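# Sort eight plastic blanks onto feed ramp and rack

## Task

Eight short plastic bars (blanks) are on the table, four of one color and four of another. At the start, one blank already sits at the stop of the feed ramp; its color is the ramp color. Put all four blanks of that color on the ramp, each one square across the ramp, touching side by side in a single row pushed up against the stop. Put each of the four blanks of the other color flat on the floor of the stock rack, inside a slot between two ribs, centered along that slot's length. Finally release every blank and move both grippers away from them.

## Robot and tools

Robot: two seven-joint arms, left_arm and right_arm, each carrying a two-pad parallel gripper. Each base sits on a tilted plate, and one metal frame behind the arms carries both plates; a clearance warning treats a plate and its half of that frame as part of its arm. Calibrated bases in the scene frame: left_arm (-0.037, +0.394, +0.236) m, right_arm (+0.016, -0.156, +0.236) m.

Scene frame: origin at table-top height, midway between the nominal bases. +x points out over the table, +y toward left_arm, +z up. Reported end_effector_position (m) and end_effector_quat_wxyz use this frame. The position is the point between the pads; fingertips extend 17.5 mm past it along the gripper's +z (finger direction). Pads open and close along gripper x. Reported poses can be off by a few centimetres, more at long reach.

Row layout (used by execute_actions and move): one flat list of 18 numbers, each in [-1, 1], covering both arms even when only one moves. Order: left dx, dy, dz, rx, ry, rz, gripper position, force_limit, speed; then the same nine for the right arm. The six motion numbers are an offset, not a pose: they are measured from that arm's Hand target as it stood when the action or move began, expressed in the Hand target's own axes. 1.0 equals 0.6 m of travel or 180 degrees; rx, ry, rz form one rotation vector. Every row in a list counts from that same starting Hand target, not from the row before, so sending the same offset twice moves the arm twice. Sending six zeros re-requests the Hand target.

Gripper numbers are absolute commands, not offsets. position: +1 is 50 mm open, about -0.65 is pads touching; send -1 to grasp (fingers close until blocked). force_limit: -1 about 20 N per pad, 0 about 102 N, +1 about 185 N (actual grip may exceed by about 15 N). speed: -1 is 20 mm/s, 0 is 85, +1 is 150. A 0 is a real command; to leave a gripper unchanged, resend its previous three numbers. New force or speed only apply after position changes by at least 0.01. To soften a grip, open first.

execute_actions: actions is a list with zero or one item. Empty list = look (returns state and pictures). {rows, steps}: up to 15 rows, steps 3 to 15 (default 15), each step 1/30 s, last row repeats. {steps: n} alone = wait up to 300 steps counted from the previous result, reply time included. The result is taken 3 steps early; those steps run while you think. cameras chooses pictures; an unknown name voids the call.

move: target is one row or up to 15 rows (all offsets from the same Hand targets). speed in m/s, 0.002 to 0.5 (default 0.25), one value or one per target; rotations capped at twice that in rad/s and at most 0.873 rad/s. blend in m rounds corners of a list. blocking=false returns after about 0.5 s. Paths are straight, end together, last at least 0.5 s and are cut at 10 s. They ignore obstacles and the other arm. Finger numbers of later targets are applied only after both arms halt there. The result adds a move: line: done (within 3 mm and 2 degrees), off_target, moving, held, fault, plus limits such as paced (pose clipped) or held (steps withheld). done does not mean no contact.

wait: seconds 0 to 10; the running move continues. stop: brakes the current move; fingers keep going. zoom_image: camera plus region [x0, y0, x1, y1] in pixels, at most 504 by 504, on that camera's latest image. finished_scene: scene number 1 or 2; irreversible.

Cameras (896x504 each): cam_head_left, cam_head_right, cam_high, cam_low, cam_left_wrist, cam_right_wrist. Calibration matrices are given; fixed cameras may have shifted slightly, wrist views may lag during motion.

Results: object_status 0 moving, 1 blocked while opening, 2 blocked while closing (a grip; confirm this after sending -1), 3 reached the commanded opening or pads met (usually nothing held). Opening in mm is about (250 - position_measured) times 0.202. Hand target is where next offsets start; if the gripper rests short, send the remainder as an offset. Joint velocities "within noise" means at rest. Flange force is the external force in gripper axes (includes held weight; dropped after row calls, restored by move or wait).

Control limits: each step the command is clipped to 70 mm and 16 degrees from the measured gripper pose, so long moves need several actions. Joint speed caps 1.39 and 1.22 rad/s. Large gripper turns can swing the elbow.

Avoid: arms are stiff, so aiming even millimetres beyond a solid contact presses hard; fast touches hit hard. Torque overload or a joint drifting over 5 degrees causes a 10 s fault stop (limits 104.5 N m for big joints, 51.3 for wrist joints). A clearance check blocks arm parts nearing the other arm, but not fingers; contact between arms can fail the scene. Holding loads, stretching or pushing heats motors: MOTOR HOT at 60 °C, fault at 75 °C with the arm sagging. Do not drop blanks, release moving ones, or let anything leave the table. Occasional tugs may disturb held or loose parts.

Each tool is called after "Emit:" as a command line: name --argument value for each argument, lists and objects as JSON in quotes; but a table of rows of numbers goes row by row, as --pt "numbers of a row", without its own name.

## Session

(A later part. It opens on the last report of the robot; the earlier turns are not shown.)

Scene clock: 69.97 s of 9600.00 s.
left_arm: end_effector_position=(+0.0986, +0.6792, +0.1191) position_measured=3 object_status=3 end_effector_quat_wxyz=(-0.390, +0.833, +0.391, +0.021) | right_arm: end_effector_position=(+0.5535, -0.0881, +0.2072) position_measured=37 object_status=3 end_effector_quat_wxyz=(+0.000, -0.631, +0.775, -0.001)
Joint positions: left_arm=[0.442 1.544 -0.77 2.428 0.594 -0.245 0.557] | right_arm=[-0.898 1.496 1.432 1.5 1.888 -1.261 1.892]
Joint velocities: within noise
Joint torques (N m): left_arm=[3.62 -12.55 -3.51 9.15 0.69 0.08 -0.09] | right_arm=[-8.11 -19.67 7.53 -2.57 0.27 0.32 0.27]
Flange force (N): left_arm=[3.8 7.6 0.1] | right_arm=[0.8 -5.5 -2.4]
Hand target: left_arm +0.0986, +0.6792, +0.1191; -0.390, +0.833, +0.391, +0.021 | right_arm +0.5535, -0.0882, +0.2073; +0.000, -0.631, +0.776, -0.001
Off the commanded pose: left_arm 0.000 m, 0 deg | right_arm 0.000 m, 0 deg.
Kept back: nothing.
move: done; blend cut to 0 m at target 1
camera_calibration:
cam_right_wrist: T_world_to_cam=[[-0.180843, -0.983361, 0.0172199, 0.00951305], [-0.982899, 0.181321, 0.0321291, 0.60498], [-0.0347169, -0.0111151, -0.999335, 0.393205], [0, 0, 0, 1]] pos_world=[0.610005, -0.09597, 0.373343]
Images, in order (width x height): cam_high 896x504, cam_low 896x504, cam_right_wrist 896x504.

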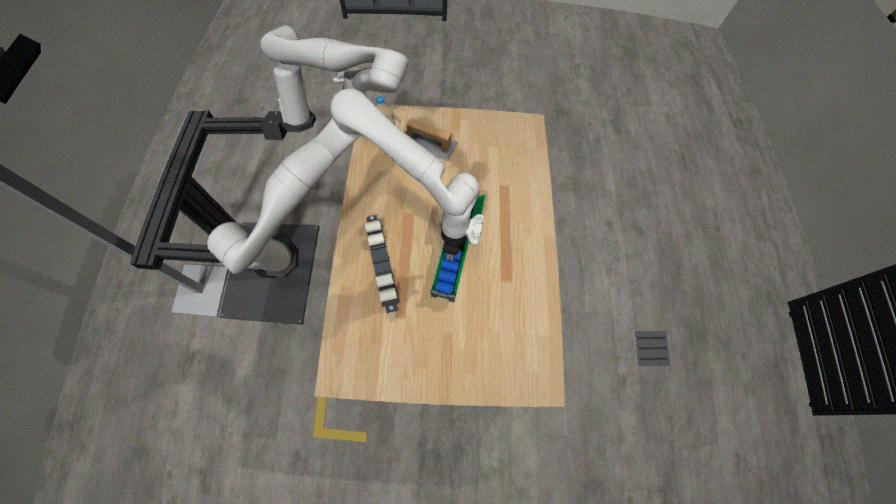

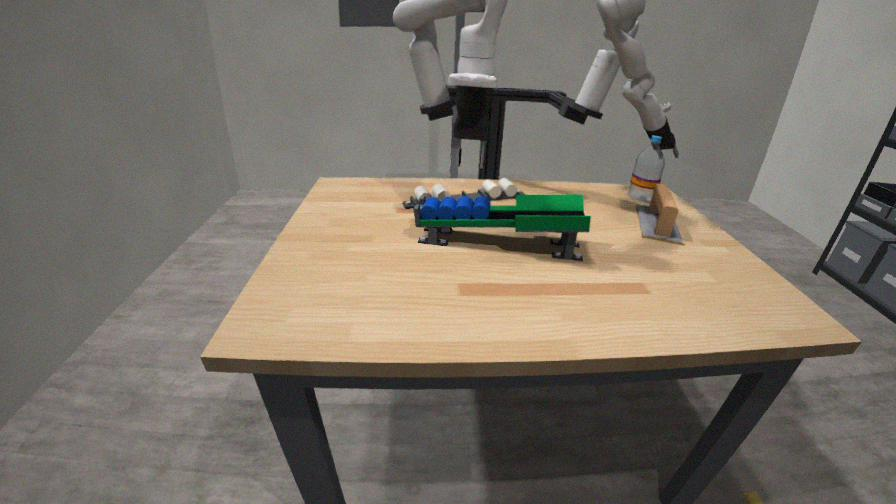

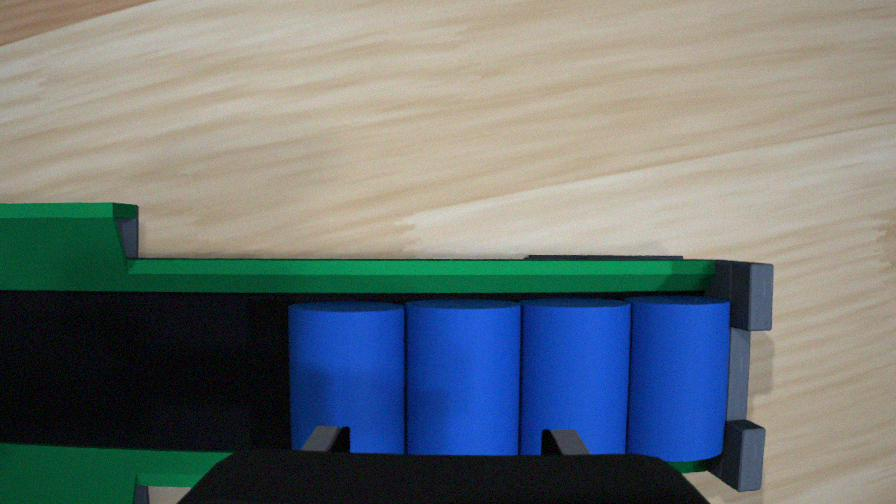

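Emit:
move --target '[0,0,0,0,0,0,1,-0.8,0, -0.1332,0.5531,-0.0712,0,0,-0.1606,0.77,-0.7,-0.8]' --cameras '["cam_right_wrist"]' --speed 0.3

Emit:
zoom_image --camera "cam_right_wrist" --region '[340, 200, 840, 460]'

Scene clock: 71.90 s of 9600.00 s.
left_arm: end_effector_position=(+0.0986, +0.6792, +0.1191) position_measured=3 object_status=3 end_effector_quat_wxyz=(-0.390, +0.833, +0.391, +0.021) | right_arm: end_effector_position=(+0.2448, +0.0574, +0.2496) position_measured=37 object_status=3 end_effector_quat_wxyz=(+0.000, +0.805, -0.593, +0.001)
Joint positions: left_arm=[0.442 1.544 -0.77 2.428 0.594 -0.245 0.557] | right_arm=[-1.75 1.422 1.352 2.14 1.857 -1.188 2.141]
Joint velocities: left_arm=[within noise] | right_arm=[-0.002 0 0.001 0 0 0 -0.005]
Joint torques (N m): left_arm=[3.61 -12.63 -3.5 9.12 0.64 0.1 -0.07] | right_arm=[-3.6 -14.08 6.1 -2.42 0.22 0.16 0.18]
Flange force (N): left_arm=[3.6 7.7 0.1] | right_arm=[2.7 -3.4 -2.9]
Hand target: left_arm +0.0986, +0.6792, +0.1191; -0.390, +0.833, +0.391, +0.021 | right_arm +0.2447, +0.0575, +0.2496; +0.000, +0.805, -0.593, +0.001
Off the commanded pose: left_arm 0.000 m, 0 deg | right_arm 0.000 m, 0 deg.
Kept back: nothing.
move: done
camera_calibration:
cam_right_wrist: T_world_to_cam=[[0.316956, -0.948281, 0.0173798, -0.027842], [-0.948095, -0.316293, 0.0327701, 0.293648], [-0.0255782, -0.0268644, -0.999312, 0.425157], [0, 0, 0, 1]] pos_world=[0.298106, 0.0778983, 0.415725]
Images, in order (width x height): cam_right_wrist 896x504.

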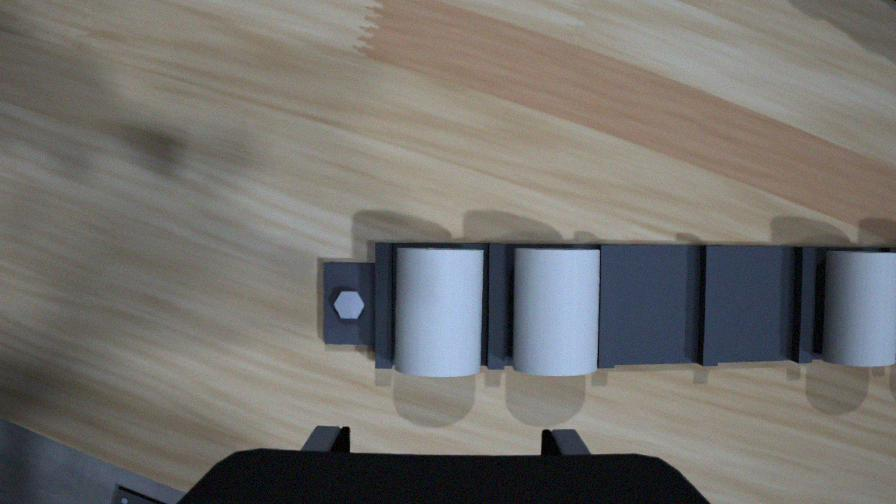

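Scaled by 1.008 from the camera's 896x504 image, which has a finer 1280x720 frame.

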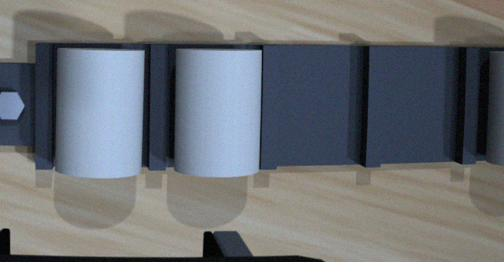

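Emit:
finished_scene --scene 1

The scene is finished: the task was done.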